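# Place four cartons flat in the blue container

## Task

Get every one of the four cartons into the blue container so each rests flat on the container floor with the same face up that it showed at the beginning.

## Robot and tools

Robot: two arms, left_arm and right_arm. Each carries the same five-finger right hand; the hands are identical, not mirror images. Calibrated bases in the scene frame: left_arm at (+0.078, +0.634, +0.077) m, right_arm at (-0.062, -0.560, +0.078) m, both nearly unrotated. A post stands behind the arms, and loose objects may occasionally get a brief push from outside.

Frames: the scene frame has its origin at table-top height between the arms, +z up, +x out over the table, left_arm toward +y (image sides do not match these names). Fixed cameras and the table use the scene frame. Hand positions, quaternions (wxyz), velocities, Hand targets, wrist-camera poses and all offsets use each arm's own base frame; rotations turn about the Hand target position.

Hand point: a spot 0.15 m out from the wrist flange and 0.05 m in front of the palm. Its +z runs along the straight fingers, +y points out of the palm, +x runs across the palm away from the thumb. Straight fingers extend 0.06 to 0.07 m past it along +z, with centre lines 0.06 m toward -y. A bracket on the little-finger side can strike things, and with fingers level the wrist may sit up to about 0.13 m under the point (palm down).

A row is 28 numbers, all in [-1, 1]: left dx, dy, dz, rx, ry, rz; left little, ring, middle, index, thumb_bend, thumb_turn, force_limit, speed; then the same 14 for the right arm. The six pose numbers are offsets, not poses: measured from that arm's Hand target when the action or move begins, along its base axes; 1.0 equals 0.6 m or 180 degrees, and rx, ry, rz form a single rotation vector. Six zeros request nothing new. Per step the commanded orientation is clipped to within 32 degrees of the measured one. The six finger numbers are absolute targets: +1 open/straight, -1 closed; thumb_turn -1 puts the thumb in front of the palm, +1 beside it. force_limit maps -1 to about 0 N and +1 to 10 N at the fingertip (15 N for the two thumb motors). speed rises from almost nothing at -1 to full at +0.48 and above. No value means keep: resend the last eight hand numbers actually run, or, before any were sent, hand_measured plus hand_force_limit and hand_speed.

Tools:
- execute_actions(actions, cameras): actions is a list of actions, each a table of up to 15 rows, one row per 1/30 s step; a shorter table repeats its final row to step 15. Every row counts from the same start pose. cameras lists names, ["all"] or []; images come by default only when actions is empty.
- move(target, speed, blend, stop_force, zero, blocking, cameras): straight-line path to one row, or to a list of up to 15 rows all offset from the same starting Hand targets. speed in m/s, 0.002 to 3.2, default 0.25 (turn rate twice that in rad/s), one value or one per target; 10 s cap. blend in m rounds corners (0 stops at each). stop_force 4 to 120 N, shared by both arms, ends an arm's path when its wrist sensor feels that much push against the motion; all targets must then carry identical hand numbers, and blocking=false is not allowed with it. zero (default true) rezeroes the sensor first. blocking=false returns after about 0.5 s while the move continues. Paths do not avoid obstacles.
- wait(seconds 0 to 3600), stop(), zoom_image(camera, region [x0, y0, x1, y1] in pixels, at most 504 by 504, on the latest full image), show_instructions(), zero_wrist_force(arm: left_arm or right_arm), finished_scene(scene: 1).

Results report end_effector_position (m), quaternion, velocities, Hand target, joint positions and torques, Wrist force and torque along the hand's own axes (plus the peak since last shown), hand_measured, hand_stopped_by (moving, target, force, stalled, fault) and hand_load_n (positive pushes a finger open; near 0 after a lost grip). A move adds a "move:" line: done, off_target, moving, held or fault, plus limits such as paced or held. A hand point often stops short of its target; send the remaining distance as a fresh offset. Cameras: cam_high and cam_low 896x504, cam_left_wrist and cam_right_wrist 672x504.

Gripping: with the thumb turned in front, the hand encloses items roughly 0.035 to 0.065 m thick; thumb tip against index pad can pinch light items up to about 0.08 m. For a gentle grip close with speed -0.94 or lower. To tighten, raise force_limit and send a target more closed than hand_measured; to loosen, send one more open.

Avoid: any carton leaving the table (fails the task), drops even of millimetres, releasing a moving carton, slams and hard presses. The arms are stiff, so a target slightly beyond firm contact may trigger a fault stop; about 150 N outside force or a joint load limit halts the arm 10 s. Never let the arms or hands collide or squeeze each other. Keep wrists away from their own base axis. Motors heat when holding loads or stretched; 70 °C warns, 85 °C brakes the arm. Finish only when all cartons sit still and correct without support.

Each tool is called after "Emit:" in YAML: its name, and indented under it one key for each argument.

Reference images:

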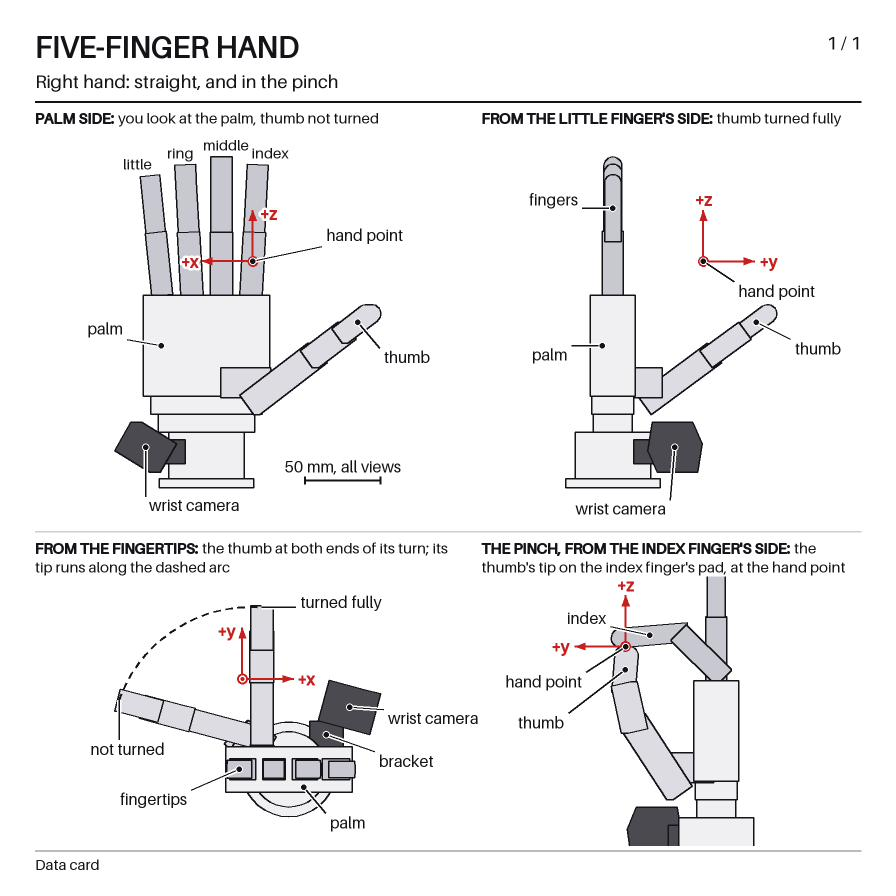

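## Session

Emit:
execute_actions:
  actions: []

Scene clock: 0.00 s.
left_arm: end_effector_position=(+0.5429, +0.0633, +0.2740) hand_measured=(+1.000, +1.000, +1.000, +1.000, +1.000, +1.000) hand_load_n=(+0.0, +0.0, +0.0, +0.0, +0.0, +0.0) hand_stopped_by=(target, target, target, target, target, target) hand_force_limit=0.00 hand_speed=-0.80 end_effector_quat_wxyz=(-0.142, -0.249, +0.958, +0.004) | right_arm: end_effector_position=(+0.4245, -0.2441, +0.0448) hand_measured=(+1.000, +1.000, +1.000, +1.000, +1.000, +1.000) hand_load_n=(-0.5, +0.0, +0.0, +0.0, +0.0, +0.0) hand_stopped_by=(target, target, target, target, target, target) hand_force_limit=0.00 hand_speed=-0.80 end_effector_quat_wxyz=(+0.023, -0.324, +0.938, +0.120)
Joint positions: left_arm=[-0.265 -1.24 1.704 1.359 1.704 -2.327] | right_arm=[-1 -1.033 1.928 0.899 1.47 -3.247]
Joint velocities: within noise
Joint torques (N m): no reading
Motor temperatures (°C): left_arm=[29 30 29 43 40 42] | right_arm=[29 36 28 37 37 34]
Wrist force (N): no reading
Wrist torque (N m): no reading
Wrist force, peak (N): no reading
Hand target: left_arm +0.5429, +0.0633, +0.2740; -0.142, -0.249, +0.958, +0.004 | right_arm +0.4245, -0.2441, +0.0448; +0.023, -0.324, +0.938, +0.120

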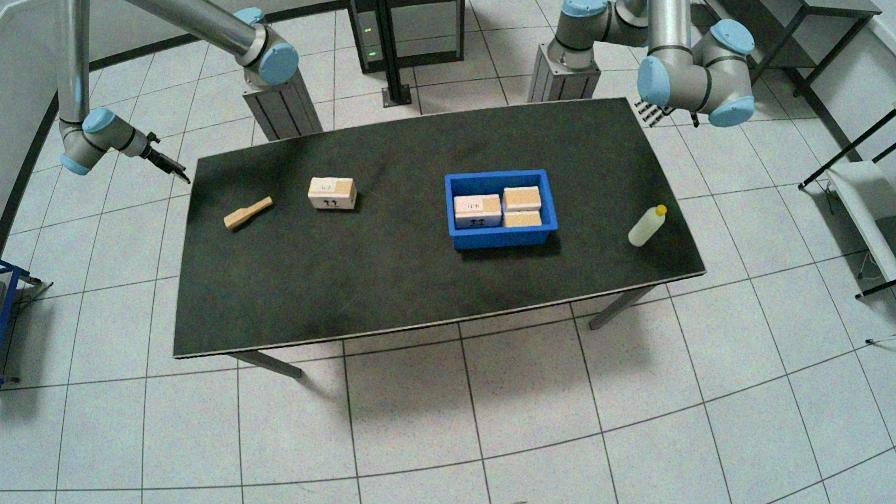

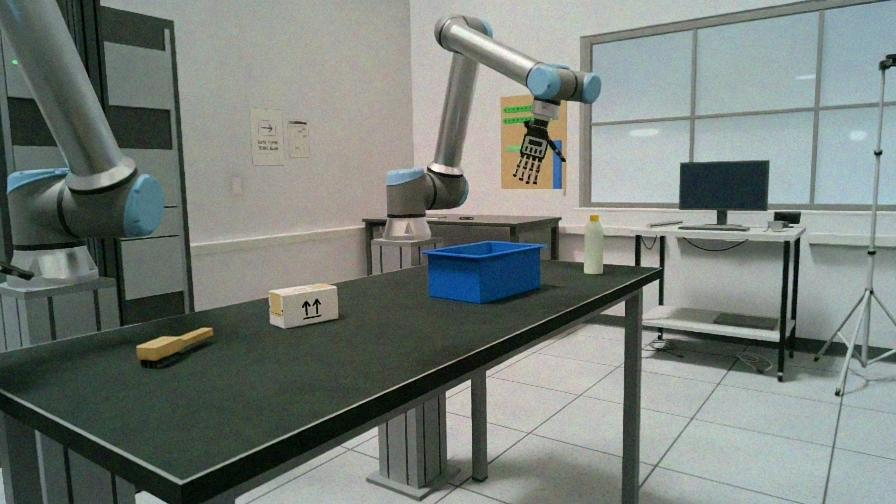

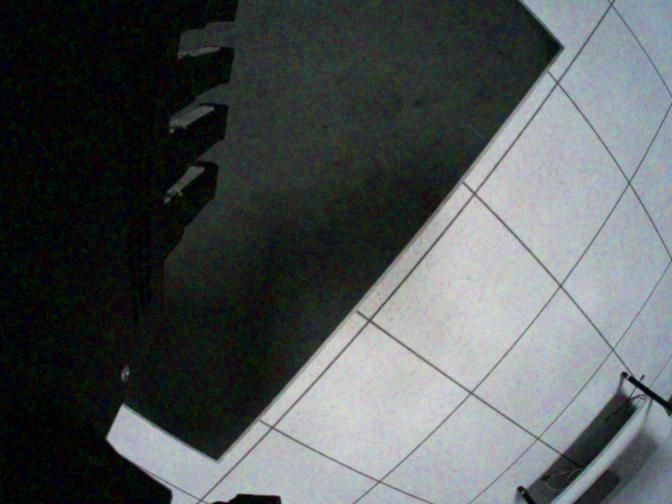

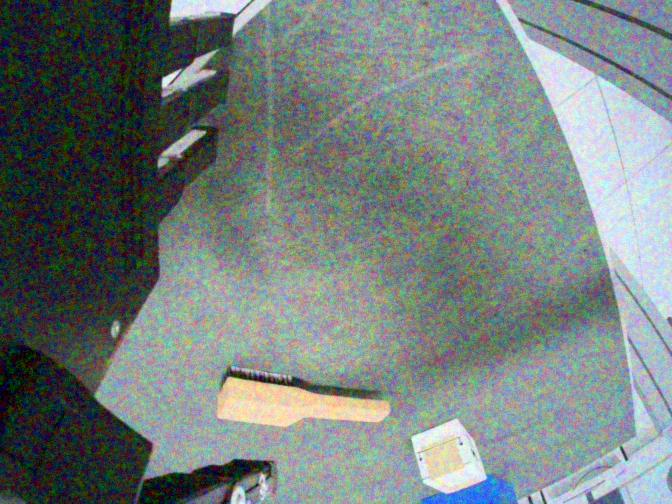

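Emit:
zoom_image:
  camera: "cam_high"
  region: [420, 150, 580, 270]

Emit:
zoom_image:
  camera: "cam_high"
  region: [200, 150, 400, 270]

Emit:
zoom_image:
  camera: "cam_low"
  region: [120, 200, 620, 400]

Scaled by 3.150.

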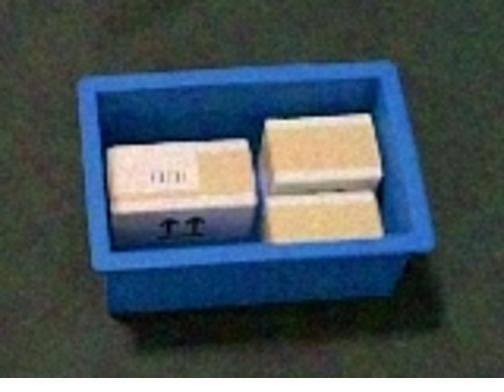

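Scaled by 2.520.

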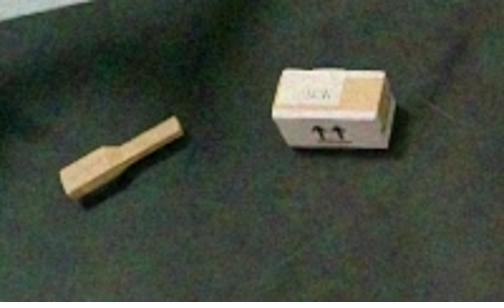

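Scaled by 1.008.

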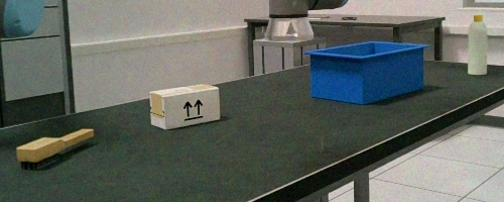

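Emit:
zoom_image:
  camera: "cam_high"
  region: [440, 160, 504, 256]

Emit:
zoom_image:
  camera: "cam_high"
  region: [496, 160, 560, 256]

Emit:
zoom_image:
  camera: "cam_high"
  region: [300, 165, 364, 221]

Emit:
zoom_image:
  camera: "cam_low"
  region: [260, 270, 350, 340]

Emit:
zoom_image:
  camera: "cam_low"
  region: [410, 230, 560, 310]

Scaled by 5.250.

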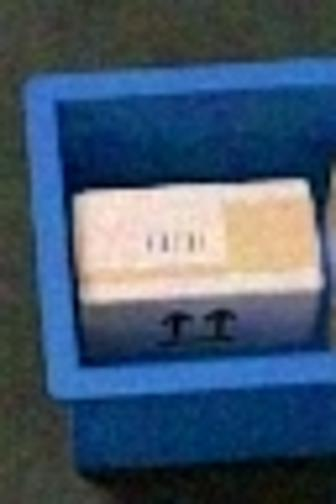

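Scaled by 5.250.

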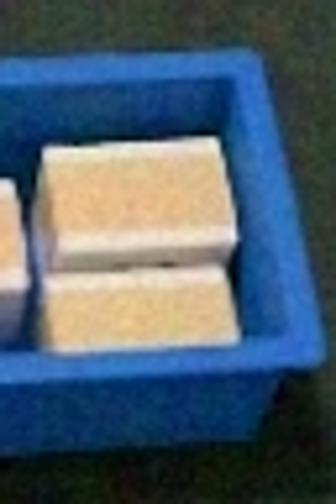

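Scaled by 7.875.

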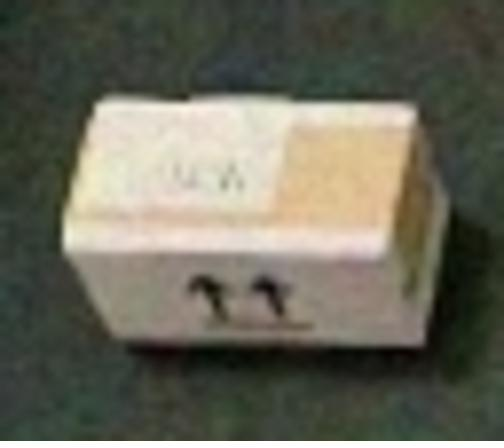

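Scaled by 5.600.

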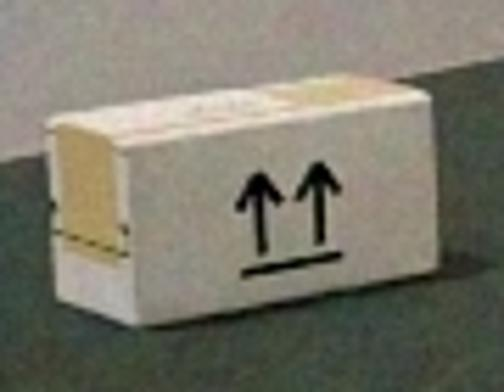

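Scaled by 3.360.

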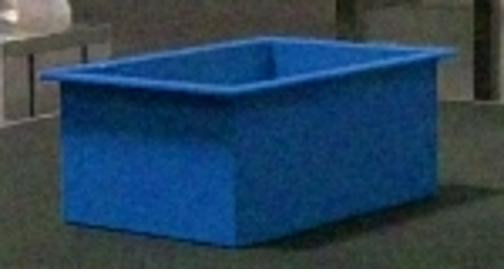

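Emit:
move:
  target:
    - [0.1,-0.25,0.12,-0.0424,-0.0362,-0.344,1,1,1,1,1,1,0,-0.8,0,0,0,0,0,0,1,1,1,1,1,1,0,-0.8]
    - [0.195,-0.572,0.1,-0.0847,-0.0723,-0.6879,1,1,1,1,1,1,0,-0.8,0,0,0,0,0,0,1,1,1,1,1,1,0,-0.8]
  blend: 0.05
  speed: 0.4
  cameras: ["all"]

Scene clock: 171.40 s.
left_arm: end_effector_position=(+0.6599, -0.2800, +0.3340) hand_measured=(+1.000, +1.000, +1.000, +1.000, +1.000, +1.000) hand_load_n=(+0.0, +0.0, +0.0, +0.0, +0.0, +0.0) hand_stopped_by=(target, target, target, target, target, target) hand_force_limit=0.00 hand_speed=-0.80 end_effector_quat_wxyz=(+0.000, +0.741, +0.671, +0.000) | right_arm: end_effector_position=(+0.4245, -0.2441, +0.0448) hand_measured=(+1.000, +1.000, +1.000, +1.000, +1.000, +1.000) hand_load_n=(+0.0, +0.0, +0.0, +0.5, +0.0, +0.0) hand_stopped_by=(target, target, target, target, target, target) hand_force_limit=0.00 hand_speed=-0.80 end_effector_quat_wxyz=(+0.023, -0.324, +0.938, +0.120)
Joint positions: left_arm=[-0.655 -1.242 1.525 1.288 1.571 -0.555] | right_arm=[-1 -1.033 1.928 0.899 1.47 -3.247]
Joint torques (N m): left_arm=[11.17 -74.93 -28.47 7.77 -1.48 2.68] | right_arm=[-0.1 -65.62 -20.43 3.75 -0.35 -0.08]
Wrist force (N): left_arm=[0.0 0.0 0.1] | right_arm=[-0.3 -0.2 0.0]
Wrist torque (N m): left_arm=[0.03 0.00 0.04] | right_arm=[-0.02 0.05 -0.02]
Wrist force, peak (N): left_arm=[0.3 0.5 -1.1] | right_arm=[-0.7 -0.6 0.6]
Hand target: left_arm +0.6599, -0.2799, +0.3340; +0.000, +0.741, +0.671, +0.000 | right_arm +0.4245, -0.2441, +0.0448; +0.023, -0.324, +0.938, +0.120
Off the commanded pose: left_arm 0.000 m, 0 deg | right_arm 0.000 m, 0 deg.
move: done
cam_left_wrist: T_world_to_cam=[[0.99294, 0.11861, -0.00327, -0.61158], [0.1063, -0.87691, 0.46876, -0.46561], [0.05273, -0.4658, -0.88332, 0.24447]] pos_world=[0.64386, -0.22188, 0.43221]

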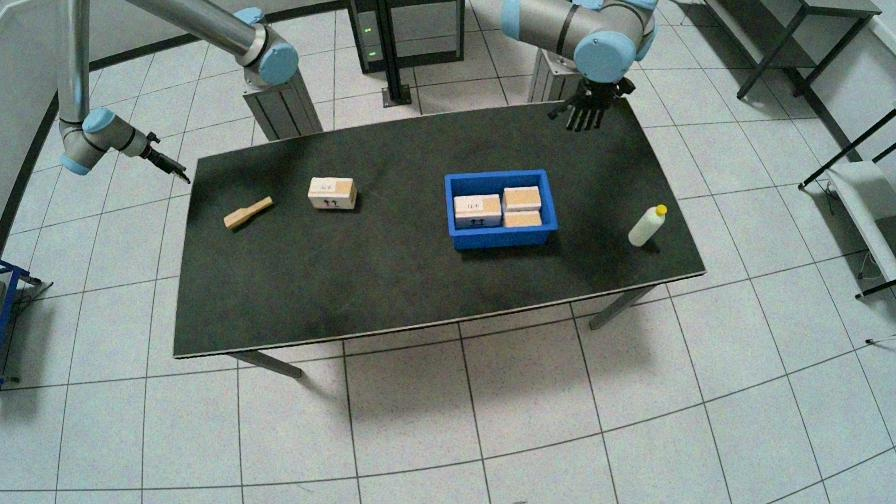

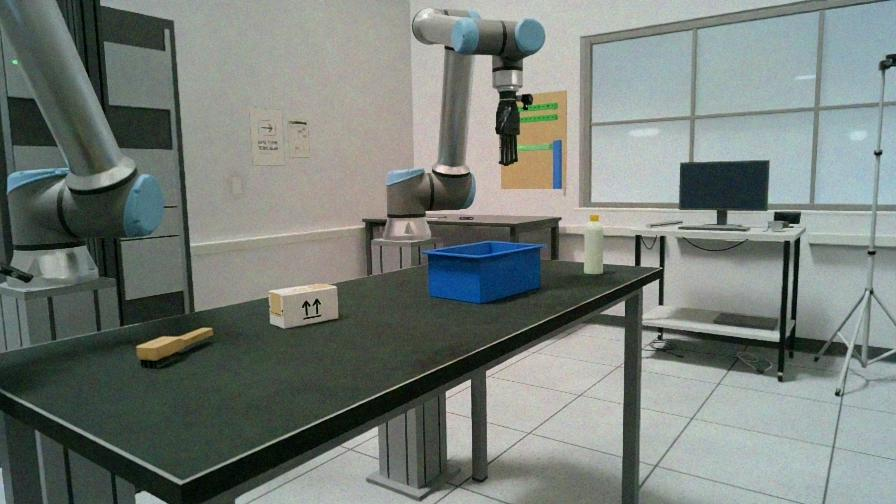

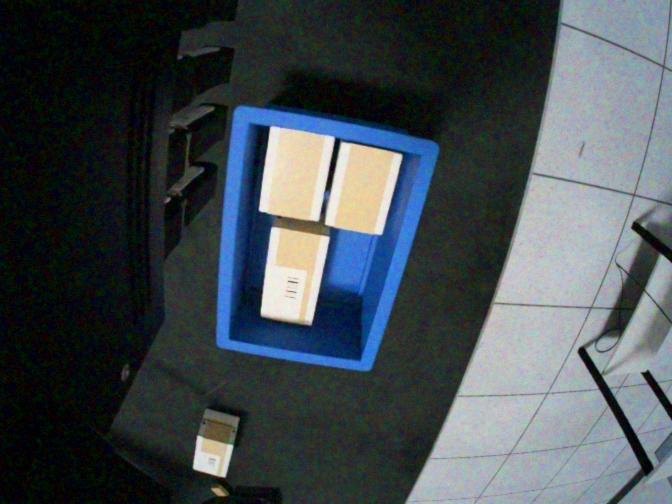

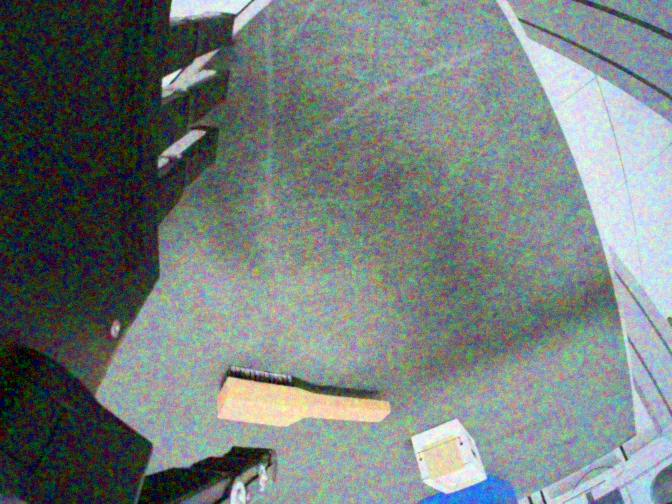

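Emit:
zoom_image:
  camera: "cam_left_wrist"
  region: [200, 90, 460, 390]

Scaled by 1.680 from the camera's image (finer frame: 960x720).

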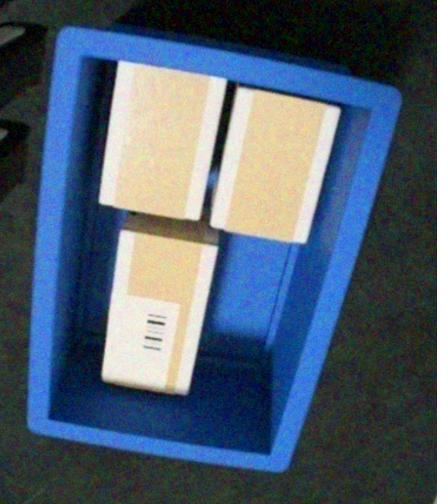

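Emit:
move:
  target: [-0.05,-0.43,-0.315,0,0,0.0078,1,1,1,1,1,1,0,-0.8,0,0,0,0,0,0,1,1,1,1,1,1,0,-0.8]
  speed: 0.25
  cameras: ["cam_high","cam_low","cam_left_wrist"]

Emit:
zoom_image:
  camera: "cam_left_wrist"
  region: [120, 100, 456, 400]

Scene clock: 274.70 s.
left_arm: end_effector_position=(+0.6299, -0.5379, +0.1451) hand_measured=(+1.000, +1.000, +1.000, +1.000, +1.000, +1.000) hand_load_n=(+0.0, +0.0, +0.0, +0.0, +0.0, +0.0) hand_stopped_by=(target, target, target, target, target, target) hand_force_limit=0.00 hand_speed=-0.80 end_effector_quat_wxyz=(+0.000, +0.733, +0.680, +0.000) | right_arm: end_effector_position=(+0.4245, -0.2441, +0.0448) hand_measured=(+1.000, +1.000, +1.000, +1.000, +1.000, +1.000) hand_load_n=(+0.0, +0.0, +0.0, +0.0, +0.0, +0.0) hand_stopped_by=(target, target, target, target, target, target) hand_force_limit=0.00 hand_speed=-0.80 end_effector_quat_wxyz=(+0.023, -0.324, +0.938, +0.120)
Joint positions: left_arm=[-0.951 -0.951 1.437 1.085 1.571 -0.877] | right_arm=[-1 -1.033 1.928 0.899 1.47 -3.247]
Joint torques (N m): left_arm=[-2.93 -74.23 -26.23 7.58 -2.13 2.52] | right_arm=[1.62 -67.38 -20.87 4.73 -0.34 -0.78]
Wrist force (N): left_arm=[0.2 -0.1 -0.6] | right_arm=[-0.2 -0.3 0.6]
Wrist torque (N m): left_arm=[0.11 0.04 -0.05] | right_arm=[-0.07 0.01 -0.02]
Wrist force, peak (N): left_arm=[2.3 0.0 -1.6] | right_arm=[-0.6 -0.6 0.7]
Hand target: left_arm +0.6299, -0.5379, +0.1450; +0.000, +0.733, +0.680, +0.000 | right_arm +0.4245, -0.2441, +0.0448; +0.023, -0.324, +0.938, +0.120
Off the commanded pose: left_arm 0.000 m, 0 deg | right_arm 0.000 m, 0 deg.
move: done
cam_left_wrist: T_world_to_cam=[[0.98976, 0.14274, -0.00315, -0.5369], [0.12754, -0.87405, 0.46879, -0.61191], [0.06416, -0.46439, -0.8833, -0.04739]] pos_world=[0.61248, -0.48021, 0.24331]

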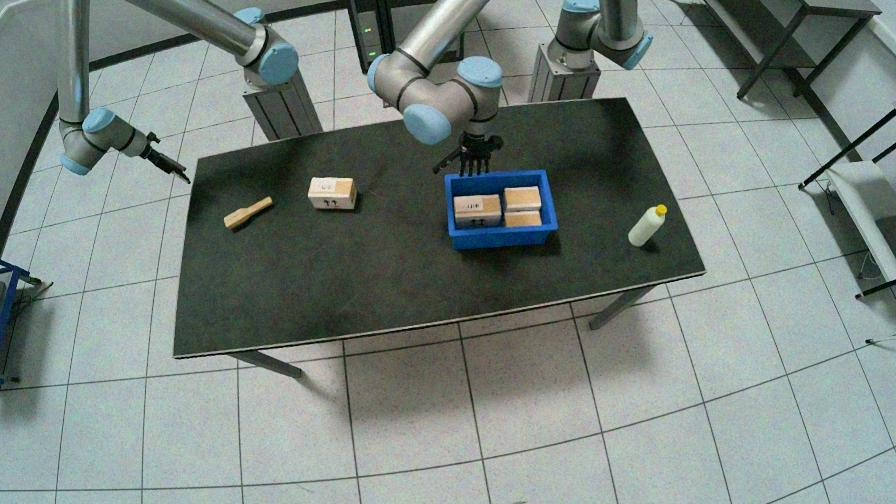

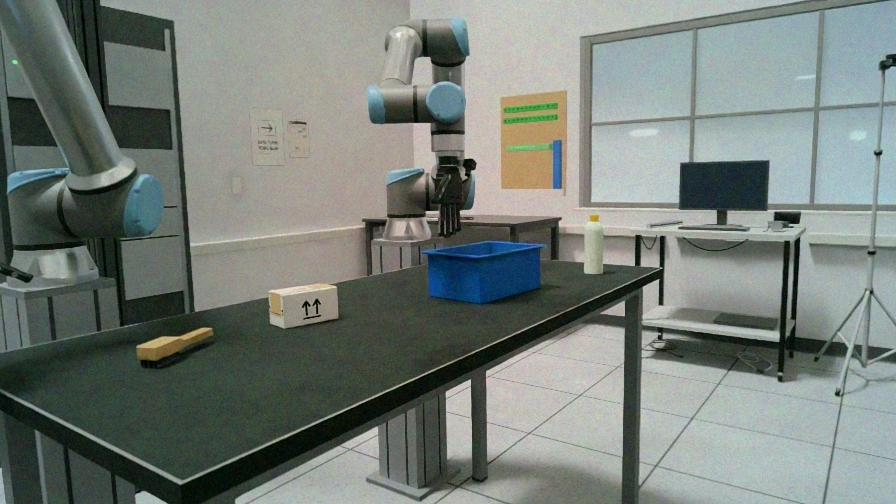

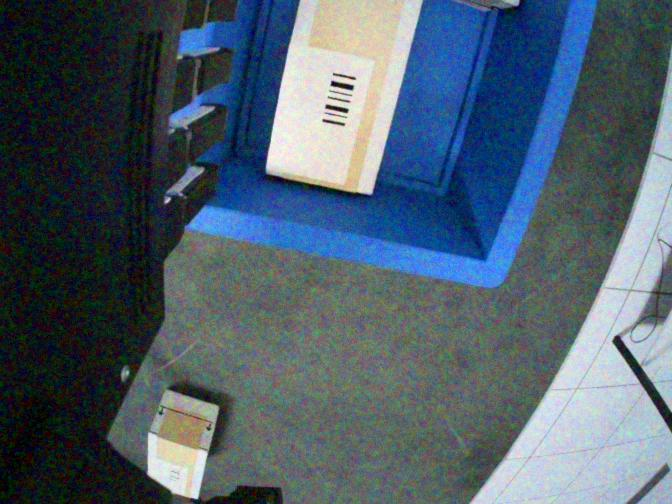

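Scaled by 1.500 from the camera's image (finer frame: 960x720).

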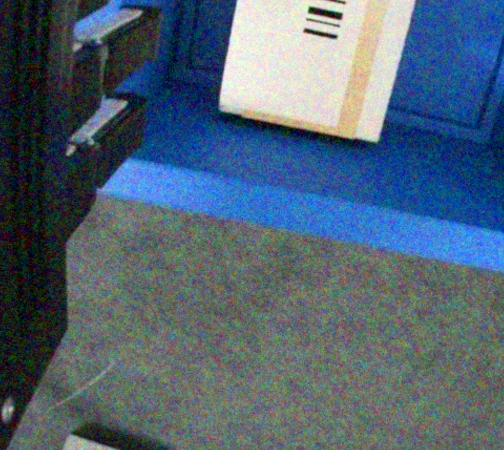

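Emit:
move:
  target:
    - [-0.009,0,0,0,0,0,1,1,1,1,1,1,0,-0.8,0,0,0,0,0,0,1,1,1,1,1,1,0,-0.8]
    - [-0.009,0,-0.2,0,0,0,1,1,1,1,1,1,0,-0.8,0,0,0,0,0,0,1,1,1,1,1,1,0,-0.8]
  speed: [0.05,0.08]
  stop_force: 10
  cameras: ["cam_high","cam_left_wrist"]

Scene clock: 312.30 s.
left_arm: end_effector_position=(+0.6245, -0.5379, +0.0250) hand_measured=(+1.000, +1.000, +1.000, +1.000, +1.000, +1.000) hand_load_n=(+0.0, +0.0, +0.0, +0.0, +0.0, +0.0) hand_stopped_by=(target, target, target, target, target, target) hand_force_limit=0.00 hand_speed=-0.80 end_effector_quat_wxyz=(+0.000, +0.733, +0.680, +0.000) | right_arm: end_effector_position=(+0.4245, -0.2441, +0.0448) hand_measured=(+1.000, +1.000, +1.000, +1.000, +1.000, +1.000) hand_load_n=(+0.0, +0.0, +0.0, +0.0, +0.0, +0.0) hand_stopped_by=(target, target, target, target, target, target) hand_force_limit=0.00 hand_speed=-0.80 end_effector_quat_wxyz=(+0.023, -0.324, +0.938, +0.120)
Joint positions: left_arm=[-0.957 -0.85 1.506 0.915 1.571 -0.883] | right_arm=[-1 -1.033 1.928 0.899 1.47 -3.247]
Joint torques (N m): left_arm=[10.5 -97.54 -41.74 7.72 -0.95 3.44] | right_arm=[1.8 -64.04 -19.99 4.77 -0.29 -0.7]
Wrist force (N): left_arm=[-0.2 -0.4 -0.6] | right_arm=[-0.7 -0.3 0.8]
Wrist torque (N m): left_arm=[0.06 0.09 0.00] | right_arm=[-0.09 0.08 -0.05]
Wrist force, peak (N): left_arm=[0.0 -0.8 -1.7] | right_arm=[-0.4 -0.4 1.1]
Hand target: left_arm +0.6245, -0.5379, +0.0250; +0.000, +0.733, +0.680, +0.000 | right_arm +0.4245, -0.2441, +0.0448; +0.023, -0.324, +0.938, +0.120
Off the commanded pose: left_arm 0.000 m, 0 deg | right_arm 0.000 m, 0 deg.
move: done
cam_left_wrist: T_world_to_cam=[[0.98976, 0.14269, -0.00321, -0.53185], [0.12754, -0.87416, 0.46859, -0.55498], [0.06406, -0.4642, -0.88341, -0.15286]] pos_world=[0.60698, -0.48021, 0.12331]

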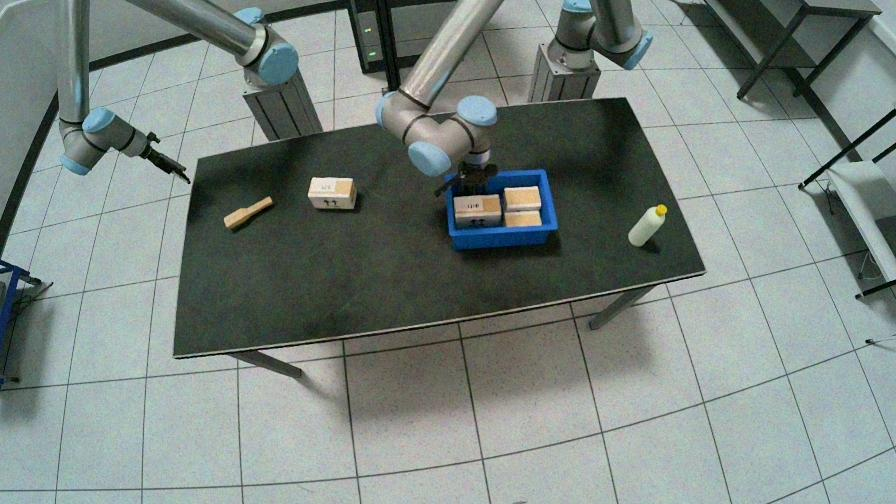

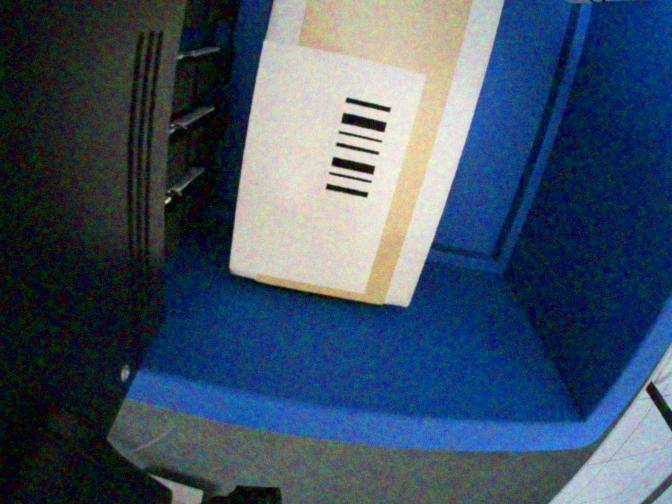

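Emit:
move:
  target: [0.1495,-0.0112,0,0,0,0,1,1,1,1,1,1,0,-0.8,0,0,0,0,0,0,1,1,1,1,1,1,0,-0.8]
  speed: 0.02
  stop_force: 8
  cameras: ["cam_high","cam_left_wrist"]

Scene clock: 321.80 s.
left_arm: end_effector_position=(+0.7142, -0.5446, +0.0250) hand_measured=(+1.000, +1.000, +1.000, +1.000, +1.000, +1.000) hand_load_n=(+0.0, +0.0, +0.0, +0.0, +0.0, +0.0) hand_stopped_by=(target, target, target, target, target, target) hand_force_limit=0.00 hand_speed=-0.80 end_effector_quat_wxyz=(+0.000, +0.733, +0.680, +0.000) | right_arm: end_effector_position=(+0.4245, -0.2441, +0.0448) hand_measured=(+1.000, +1.000, +1.000, +1.000, +1.000, +1.000) hand_load_n=(+0.0, +0.0, +0.0, +0.0, +0.0, +0.0) hand_stopped_by=(target, target, target, target, target, target) hand_force_limit=0.00 hand_speed=-0.80 end_effector_quat_wxyz=(+0.023, -0.324, +0.938, +0.120)
Joint positions: left_arm=[-0.871 -0.748 1.311 1.008 1.571 -0.796] | right_arm=[-1 -1.033 1.928 0.899 1.47 -3.247]
Joint torques (N m): left_arm=[-9.9 -104.83 -24.46 -0.25 -2.09 -3.49] | right_arm=[1.16 -64.26 -21.39 4.5 -0.26 -0.56]
Wrist force (N): left_arm=[-0.2 -2.6 -1.0] | right_arm=[-0.3 -0.2 0.8]
Wrist torque (N m): left_arm=[0.10 -0.06 -0.27] | right_arm=[-0.07 0.02 -0.02]
Wrist force, peak (N): left_arm=[0.2 -5.1 -2.6] | right_arm=[-0.3 -0.5 1.0]
Hand target: left_arm +0.7142, -0.5446, +0.0250; +0.000, +0.733, +0.680, +0.000 | right_arm +0.4245, -0.2441, +0.0448; +0.023, -0.324, +0.938, +0.120
Off the commanded pose: left_arm 0.000 m, 0 deg | right_arm 0.000 m, 0 deg.
move: done
cam_left_wrist: T_world_to_cam=[[0.98976, 0.14269, -0.00321, -0.61967], [0.12754, -0.87416, 0.46859, -0.57223], [0.06406, -0.4642, -0.88341, -0.16181]] pos_world=[0.69668, -0.48691, 0.12321]

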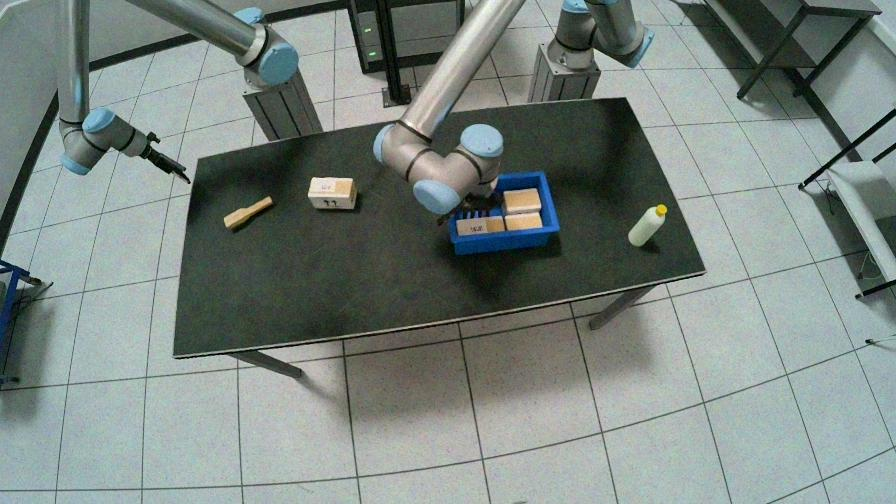

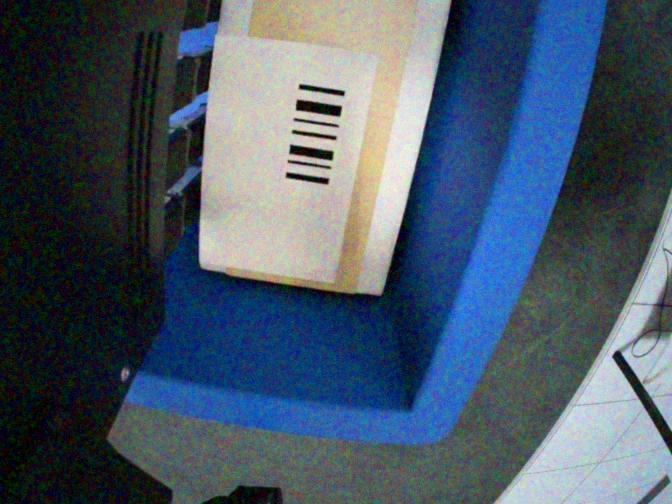

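Emit:
move:
  target:
    - [-0.0083,0,0,0,0,0,1,1,1,1,1,1,0,-0.8,0,0,0,0,0,0,1,1,1,1,1,1,0,-0.8]
    - [-0.0083,0,0.25,0,0,0,1,1,1,1,1,1,0,-0.8,0,0,0,0,0,0,1,1,1,1,1,1,0,-0.8]
    - [-0.09,0.4,0.45,0,0,0,1,1,1,1,1,1,0,-0.8,0,0,0,0,0,0,1,1,1,1,1,1,0,-0.8]
  speed: [0.05,0.15,0.3]
  blend: [0,0.03,0]
  cameras: ["cam_high","cam_low","cam_left_wrist"]

Emit:
zoom_image:
  camera: "cam_left_wrist"
  region: [200, 90, 500, 440]

Scene clock: 334.97 s.
left_arm: end_effector_position=(+0.6602, -0.3046, +0.2949) hand_measured=(+1.000, +1.000, +1.000, +1.000, +1.000, +1.000) hand_load_n=(+0.0, +0.0, +0.0, +0.0, +0.0, -0.5) hand_stopped_by=(target, target, target, target, target, target) hand_force_limit=0.00 hand_speed=-0.80 end_effector_quat_wxyz=(+0.000, +0.733, +0.680, +0.000) | right_arm: end_effector_position=(+0.4245, -0.2441, +0.0448) hand_measured=(+1.000, +1.000, +1.000, +1.000, +1.000, +1.000) hand_load_n=(+0.0, +0.0, +0.0, +0.0, +0.0, +0.0) hand_stopped_by=(target, target, target, target, target, target) hand_force_limit=0.00 hand_speed=-0.80 end_effector_quat_wxyz=(+0.023, -0.324, +0.938, +0.120)
Joint positions: left_arm=[-0.688 -1.207 1.548 1.23 1.571 -0.613] | right_arm=[-1 -1.033 1.928 0.899 1.47 -3.247]
Joint torques (N m): left_arm=[3.42 -76.53 -46.74 0.18 2.38 -2.21] | right_arm=[0.66 -64 -21.26 3.76 -0.03 -0.65]
Wrist force (N): left_arm=[0.2 -0.3 -0.6] | right_arm=[-0.6 -0.4 0.6]
Wrist torque (N m): left_arm=[0.04 0.05 0.06] | right_arm=[-0.09 0.07 -0.05]
Wrist force, peak (N): left_arm=[2.7 -1.6 -2.5] | right_arm=[-0.8 -0.4 0.8]
Hand target: left_arm +0.6602, -0.3046, +0.2950; +0.000, +0.733, +0.680, +0.000 | right_arm +0.4245, -0.2441, +0.0448; +0.023, -0.324, +0.938, +0.120
Off the commanded pose: left_arm 0.000 m, 0 deg | right_arm 0.000 m, 0 deg.
move: done
cam_left_wrist: T_world_to_cam=[[0.98977, 0.14265, -0.00326, -0.59959], [0.12754, -0.87427, 0.46838, -0.48209], [0.06396, -0.464, -0.88352, 0.19169]] pos_world=[0.64268, -0.24701, 0.39321]

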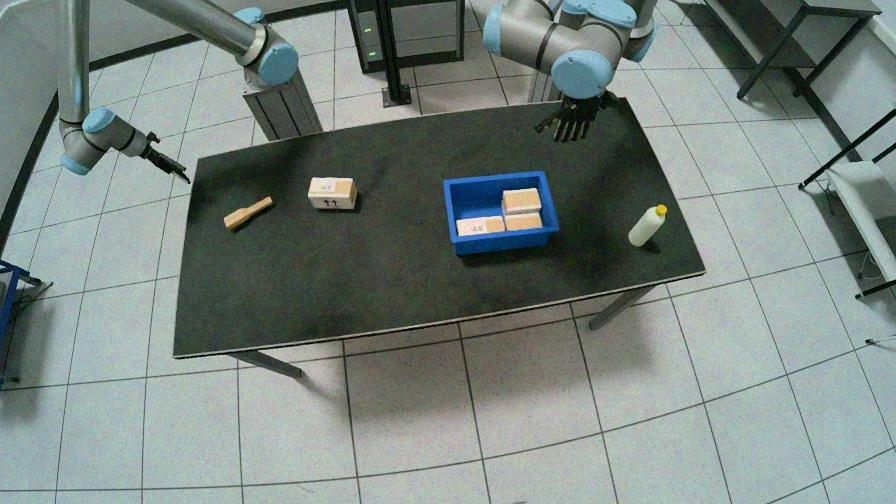

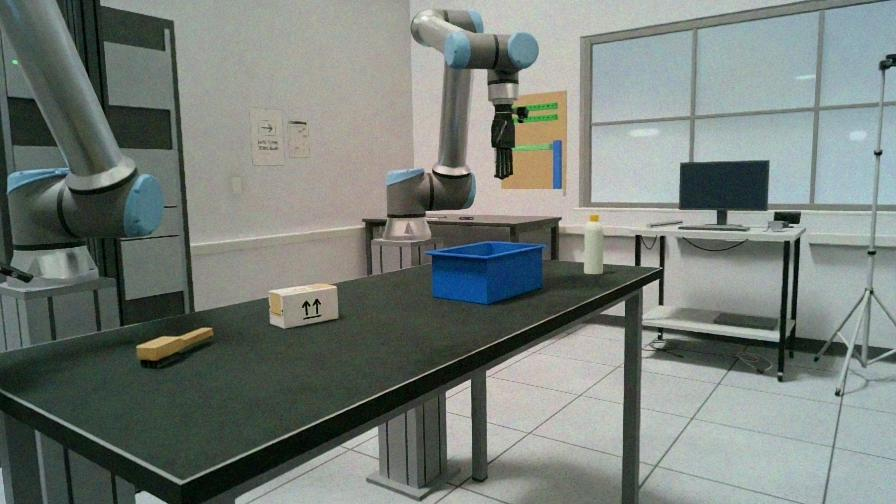

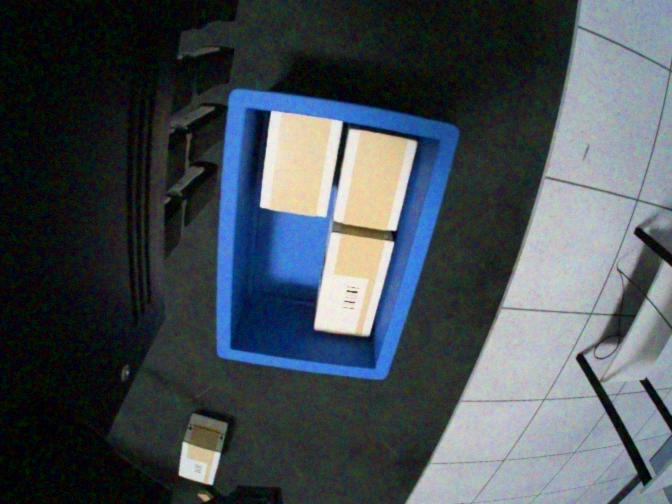

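Scaled by 1.440 from the camera's image (finer frame: 960x720).

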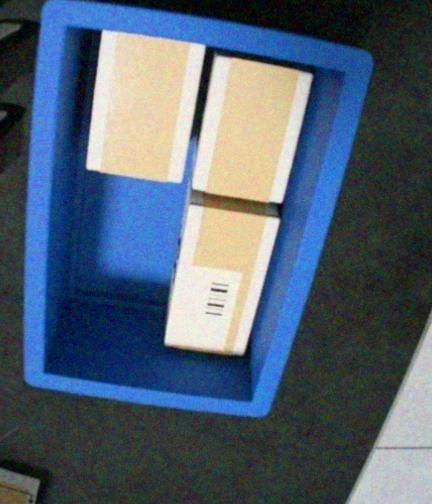

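Emit:
move:
  target: [0.03,-0.242,-0.265,0,0,0,1,1,1,1,1,1,0,-0.8,0,0,0,0,0,0,1,1,1,1,1,1,0,-0.8]
  speed: 0.2
  cameras: ["cam_left_wrist"]

Emit:
zoom_image:
  camera: "cam_left_wrist"
  region: [180, 0, 600, 300]

Emit:
zoom_image:
  camera: "cam_left_wrist"
  region: [360, 0, 560, 200]

Scene clock: 368.37 s.
left_arm: end_effector_position=(+0.6782, -0.4499, +0.1361) hand_measured=(+1.000, +1.000, +1.000, +1.000, +1.000, +1.000) hand_load_n=(+0.0, +0.0, +0.0, +0.0, +0.0, +0.0) hand_stopped_by=(target, target, target, target, target, target) hand_force_limit=0.00 hand_speed=-0.80 end_effector_quat_wxyz=(+0.000, +0.733, +0.680, +0.000) | right_arm: end_effector_position=(+0.4245, -0.2441, +0.0448) hand_measured=(+1.000, +1.000, +1.000, +1.000, +1.000, +1.000) hand_load_n=(+0.0, -0.5, +0.0, +0.0, +0.0, +0.0) hand_stopped_by=(target, target, target, target, target, target) hand_force_limit=0.00 hand_speed=-0.80 end_effector_quat_wxyz=(+0.023, -0.324, +0.938, +0.120)
Joint positions: left_arm=[-0.825 -0.966 1.481 1.056 1.571 -0.75] | right_arm=[-1 -1.033 1.928 0.899 1.47 -3.247]
Joint torques (N m): left_arm=[4.5 -73.66 -24.83 7.5 0.41 3.5] | right_arm=[2.92 -65.61 -19.93 4.11 -0.13 -0.42]
Wrist force (N): left_arm=[0.0 -0.5 -1.0] | right_arm=[-0.4 -0.2 0.6]
Wrist torque (N m): left_arm=[0.03 0.08 -0.08] | right_arm=[-0.06 0.05 -0.03]
Wrist force, peak (N): left_arm=[1.7 -0.3 -2.7] | right_arm=[-0.3 -0.2 1.2]
Hand target: left_arm +0.6782, -0.4498, +0.1360; +0.000, +0.733, +0.680, +0.000 | right_arm +0.4245, -0.2441, +0.0448; +0.023, -0.324, +0.938, +0.120
Off the commanded pose: left_arm 0.000 m, 0 deg | right_arm 0.000 m, 0 deg.
move: done
cam_left_wrist: T_world_to_cam=[[0.98975, 0.14278, -0.00307, -0.59729], [0.12754, -0.87404, 0.46881, -0.53693], [0.06426, -0.46439, -0.8833, -0.01763]] pos_world=[0.66078, -0.39221, 0.23431]

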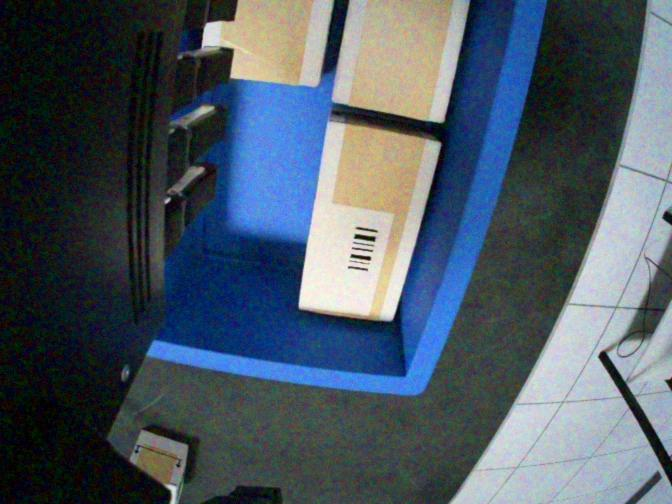

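Scaled by 1.200 from the camera's image (finer frame: 960x720).

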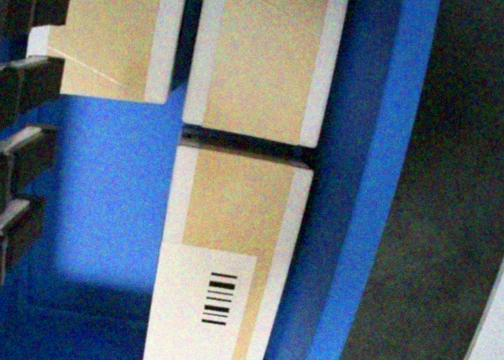

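Scaled by 2.520 from the camera's image (finer frame: 960x720).

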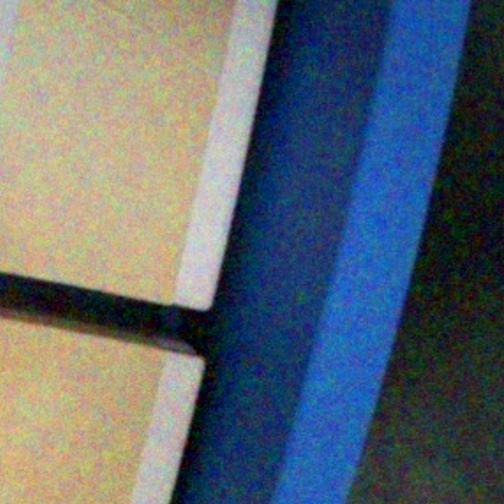

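Emit:
zoom_image:
  camera: "cam_left_wrist"
  region: [290, 280, 450, 400]

Emit:
zoom_image:
  camera: "cam_left_wrist"
  region: [160, 200, 320, 340]

Scaled by 3.150 from the camera's image (finer frame: 960x720).

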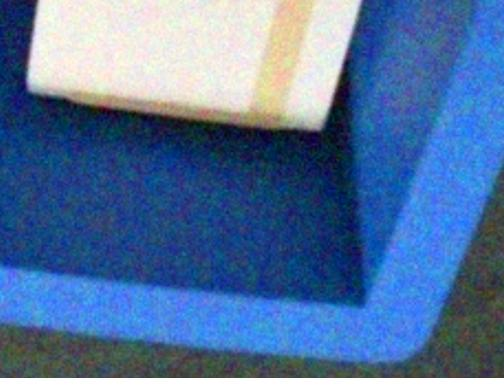

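Scaled by 3.150 from the camera's image (finer frame: 960x720).

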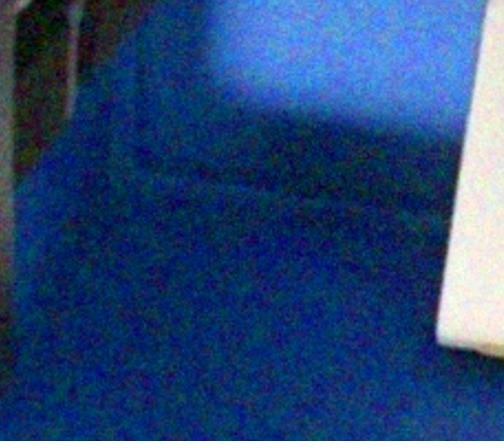

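Emit:
move:
  target:
    - [0,0,0.2,0,0,0,1,1,1,1,1,1,0,-0.8,0,0,0,0,0,0,1,1,1,1,1,1,0,-0.8]
    - [-0.05,-0.15,0.2,0,0,0.5,1,1,1,1,1,1,0,-0.8,0,0,0,0,0,0,1,1,1,1,1,1,0,-0.8]
    - [-0.101,-0.3,0.03,0,0,0.99,1,1,1,1,1,1,0,-0.8,0,0,0,0,0,0,1,1,1,1,1,1,0,-0.8]
  speed: 0.4
  blend: [0.03,0.05,0]
  cameras: ["cam_high","cam_low","cam_left_wrist"]

Emit:
zoom_image:
  camera: "cam_left_wrist"
  region: [150, 50, 550, 400]

Scene clock: 421.57 s.
left_arm: end_effector_position=(+0.6177, -0.6298, +0.1539) hand_measured=(+1.000, +1.000, +1.000, +1.000, +1.000, +1.000) hand_load_n=(+0.0, +0.5, +0.0, +0.0, +0.0, +0.0) hand_stopped_by=(target, target, target, target, target, target) hand_force_limit=0.00 hand_speed=-0.80 end_effector_quat_wxyz=(+0.000, -0.668, +0.744, +0.000) | right_arm: end_effector_position=(+0.4245, -0.2441, +0.0448) hand_measured=(+1.000, +1.000, +1.000, +1.000, +1.000, +1.000) hand_load_n=(+0.0, +0.0, +0.0, +0.0, +0.0, +0.0) hand_stopped_by=(target, target, target, target, target, target) hand_force_limit=0.00 hand_speed=-0.80 end_effector_quat_wxyz=(+0.023, -0.324, +0.938, +0.120)
Joint positions: left_arm=[-0.965 -0.634 0.85 1.355 1.57 -4] | right_arm=[-1 -1.033 1.928 0.899 1.47 -3.247]
Joint torques (N m): left_arm=[-4.61 -117.22 -29.44 7.23 -1.75 -3.21] | right_arm=[2.16 -64.31 -20.13 4.22 -0.11 -0.67]
Wrist force (N): left_arm=[0.4 -0.7 -0.9] | right_arm=[-0.6 -0.5 0.4]
Wrist torque (N m): left_arm=[0.00 0.03 -0.09] | right_arm=[-0.08 0.09 -0.06]
Wrist force, peak (N): left_arm=[1.2 0.2 -4.2] | right_arm=[-0.8 -0.6 1.0]
Hand target: left_arm +0.6176, -0.6298, +0.1540; +0.000, -0.669, +0.744, +0.000 | right_arm +0.4245, -0.2441, +0.0448; +0.023, -0.324, +0.938, +0.120
Off the commanded pose: left_arm 0.000 m, 0 deg | right_arm 0.000 m, 0 deg.
move: done
cam_left_wrist: T_world_to_cam=[[-0.99379, -0.11125, -0.0033, 0.5537], [-0.09982, 0.87779, 0.46853, 0.54903], [-0.04923, 0.46594, -0.88344, 0.57459]] pos_world=[0.63335, -0.68806, 0.25221]

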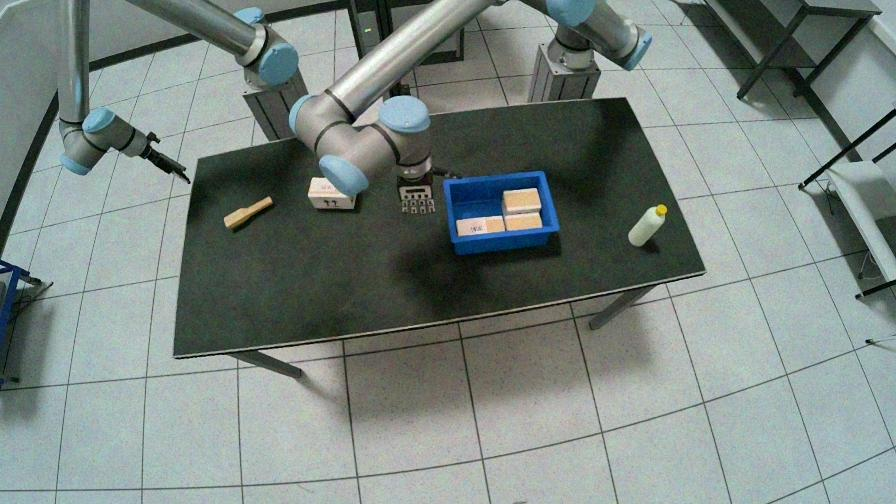

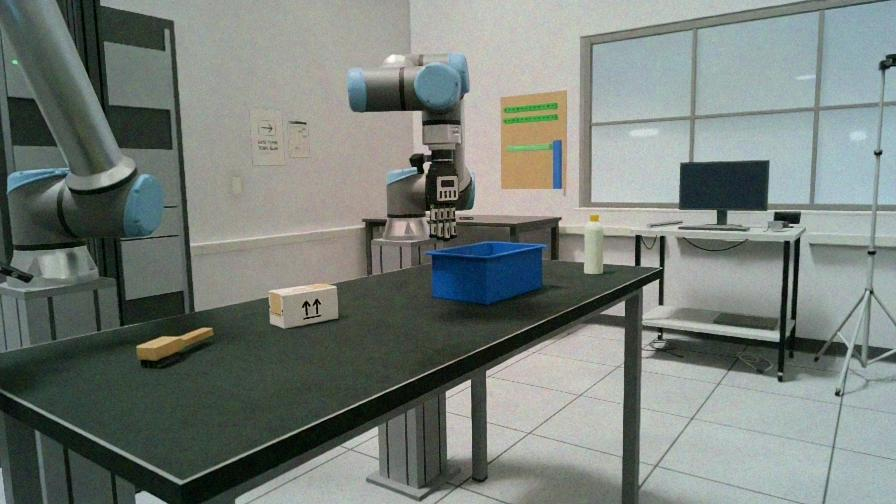

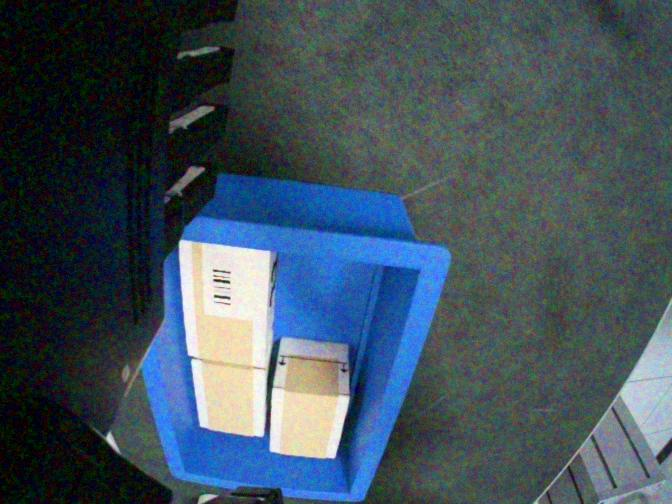

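Scaled by 1.260 from the camera's image (finer frame: 960x720).

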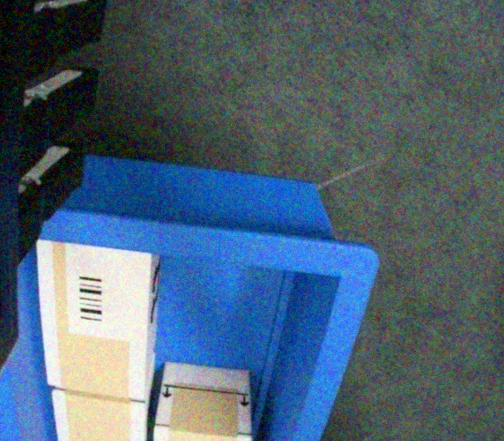

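Emit:
zoom_image:
  camera: "cam_left_wrist"
  region: [300, 240, 440, 380]

Emit:
zoom_image:
  camera: "cam_left_wrist"
  region: [170, 220, 310, 360]

Scaled by 3.600 from the camera's image (finer frame: 960x720).

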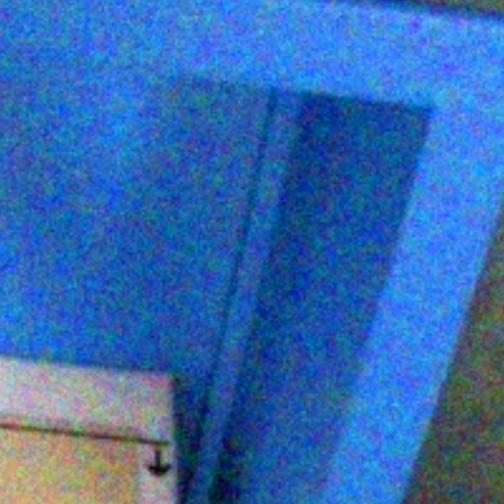

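Scaled by 3.600 from the camera's image (finer frame: 960x720).

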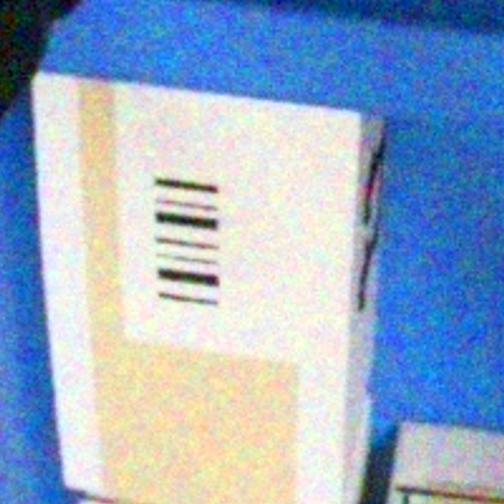

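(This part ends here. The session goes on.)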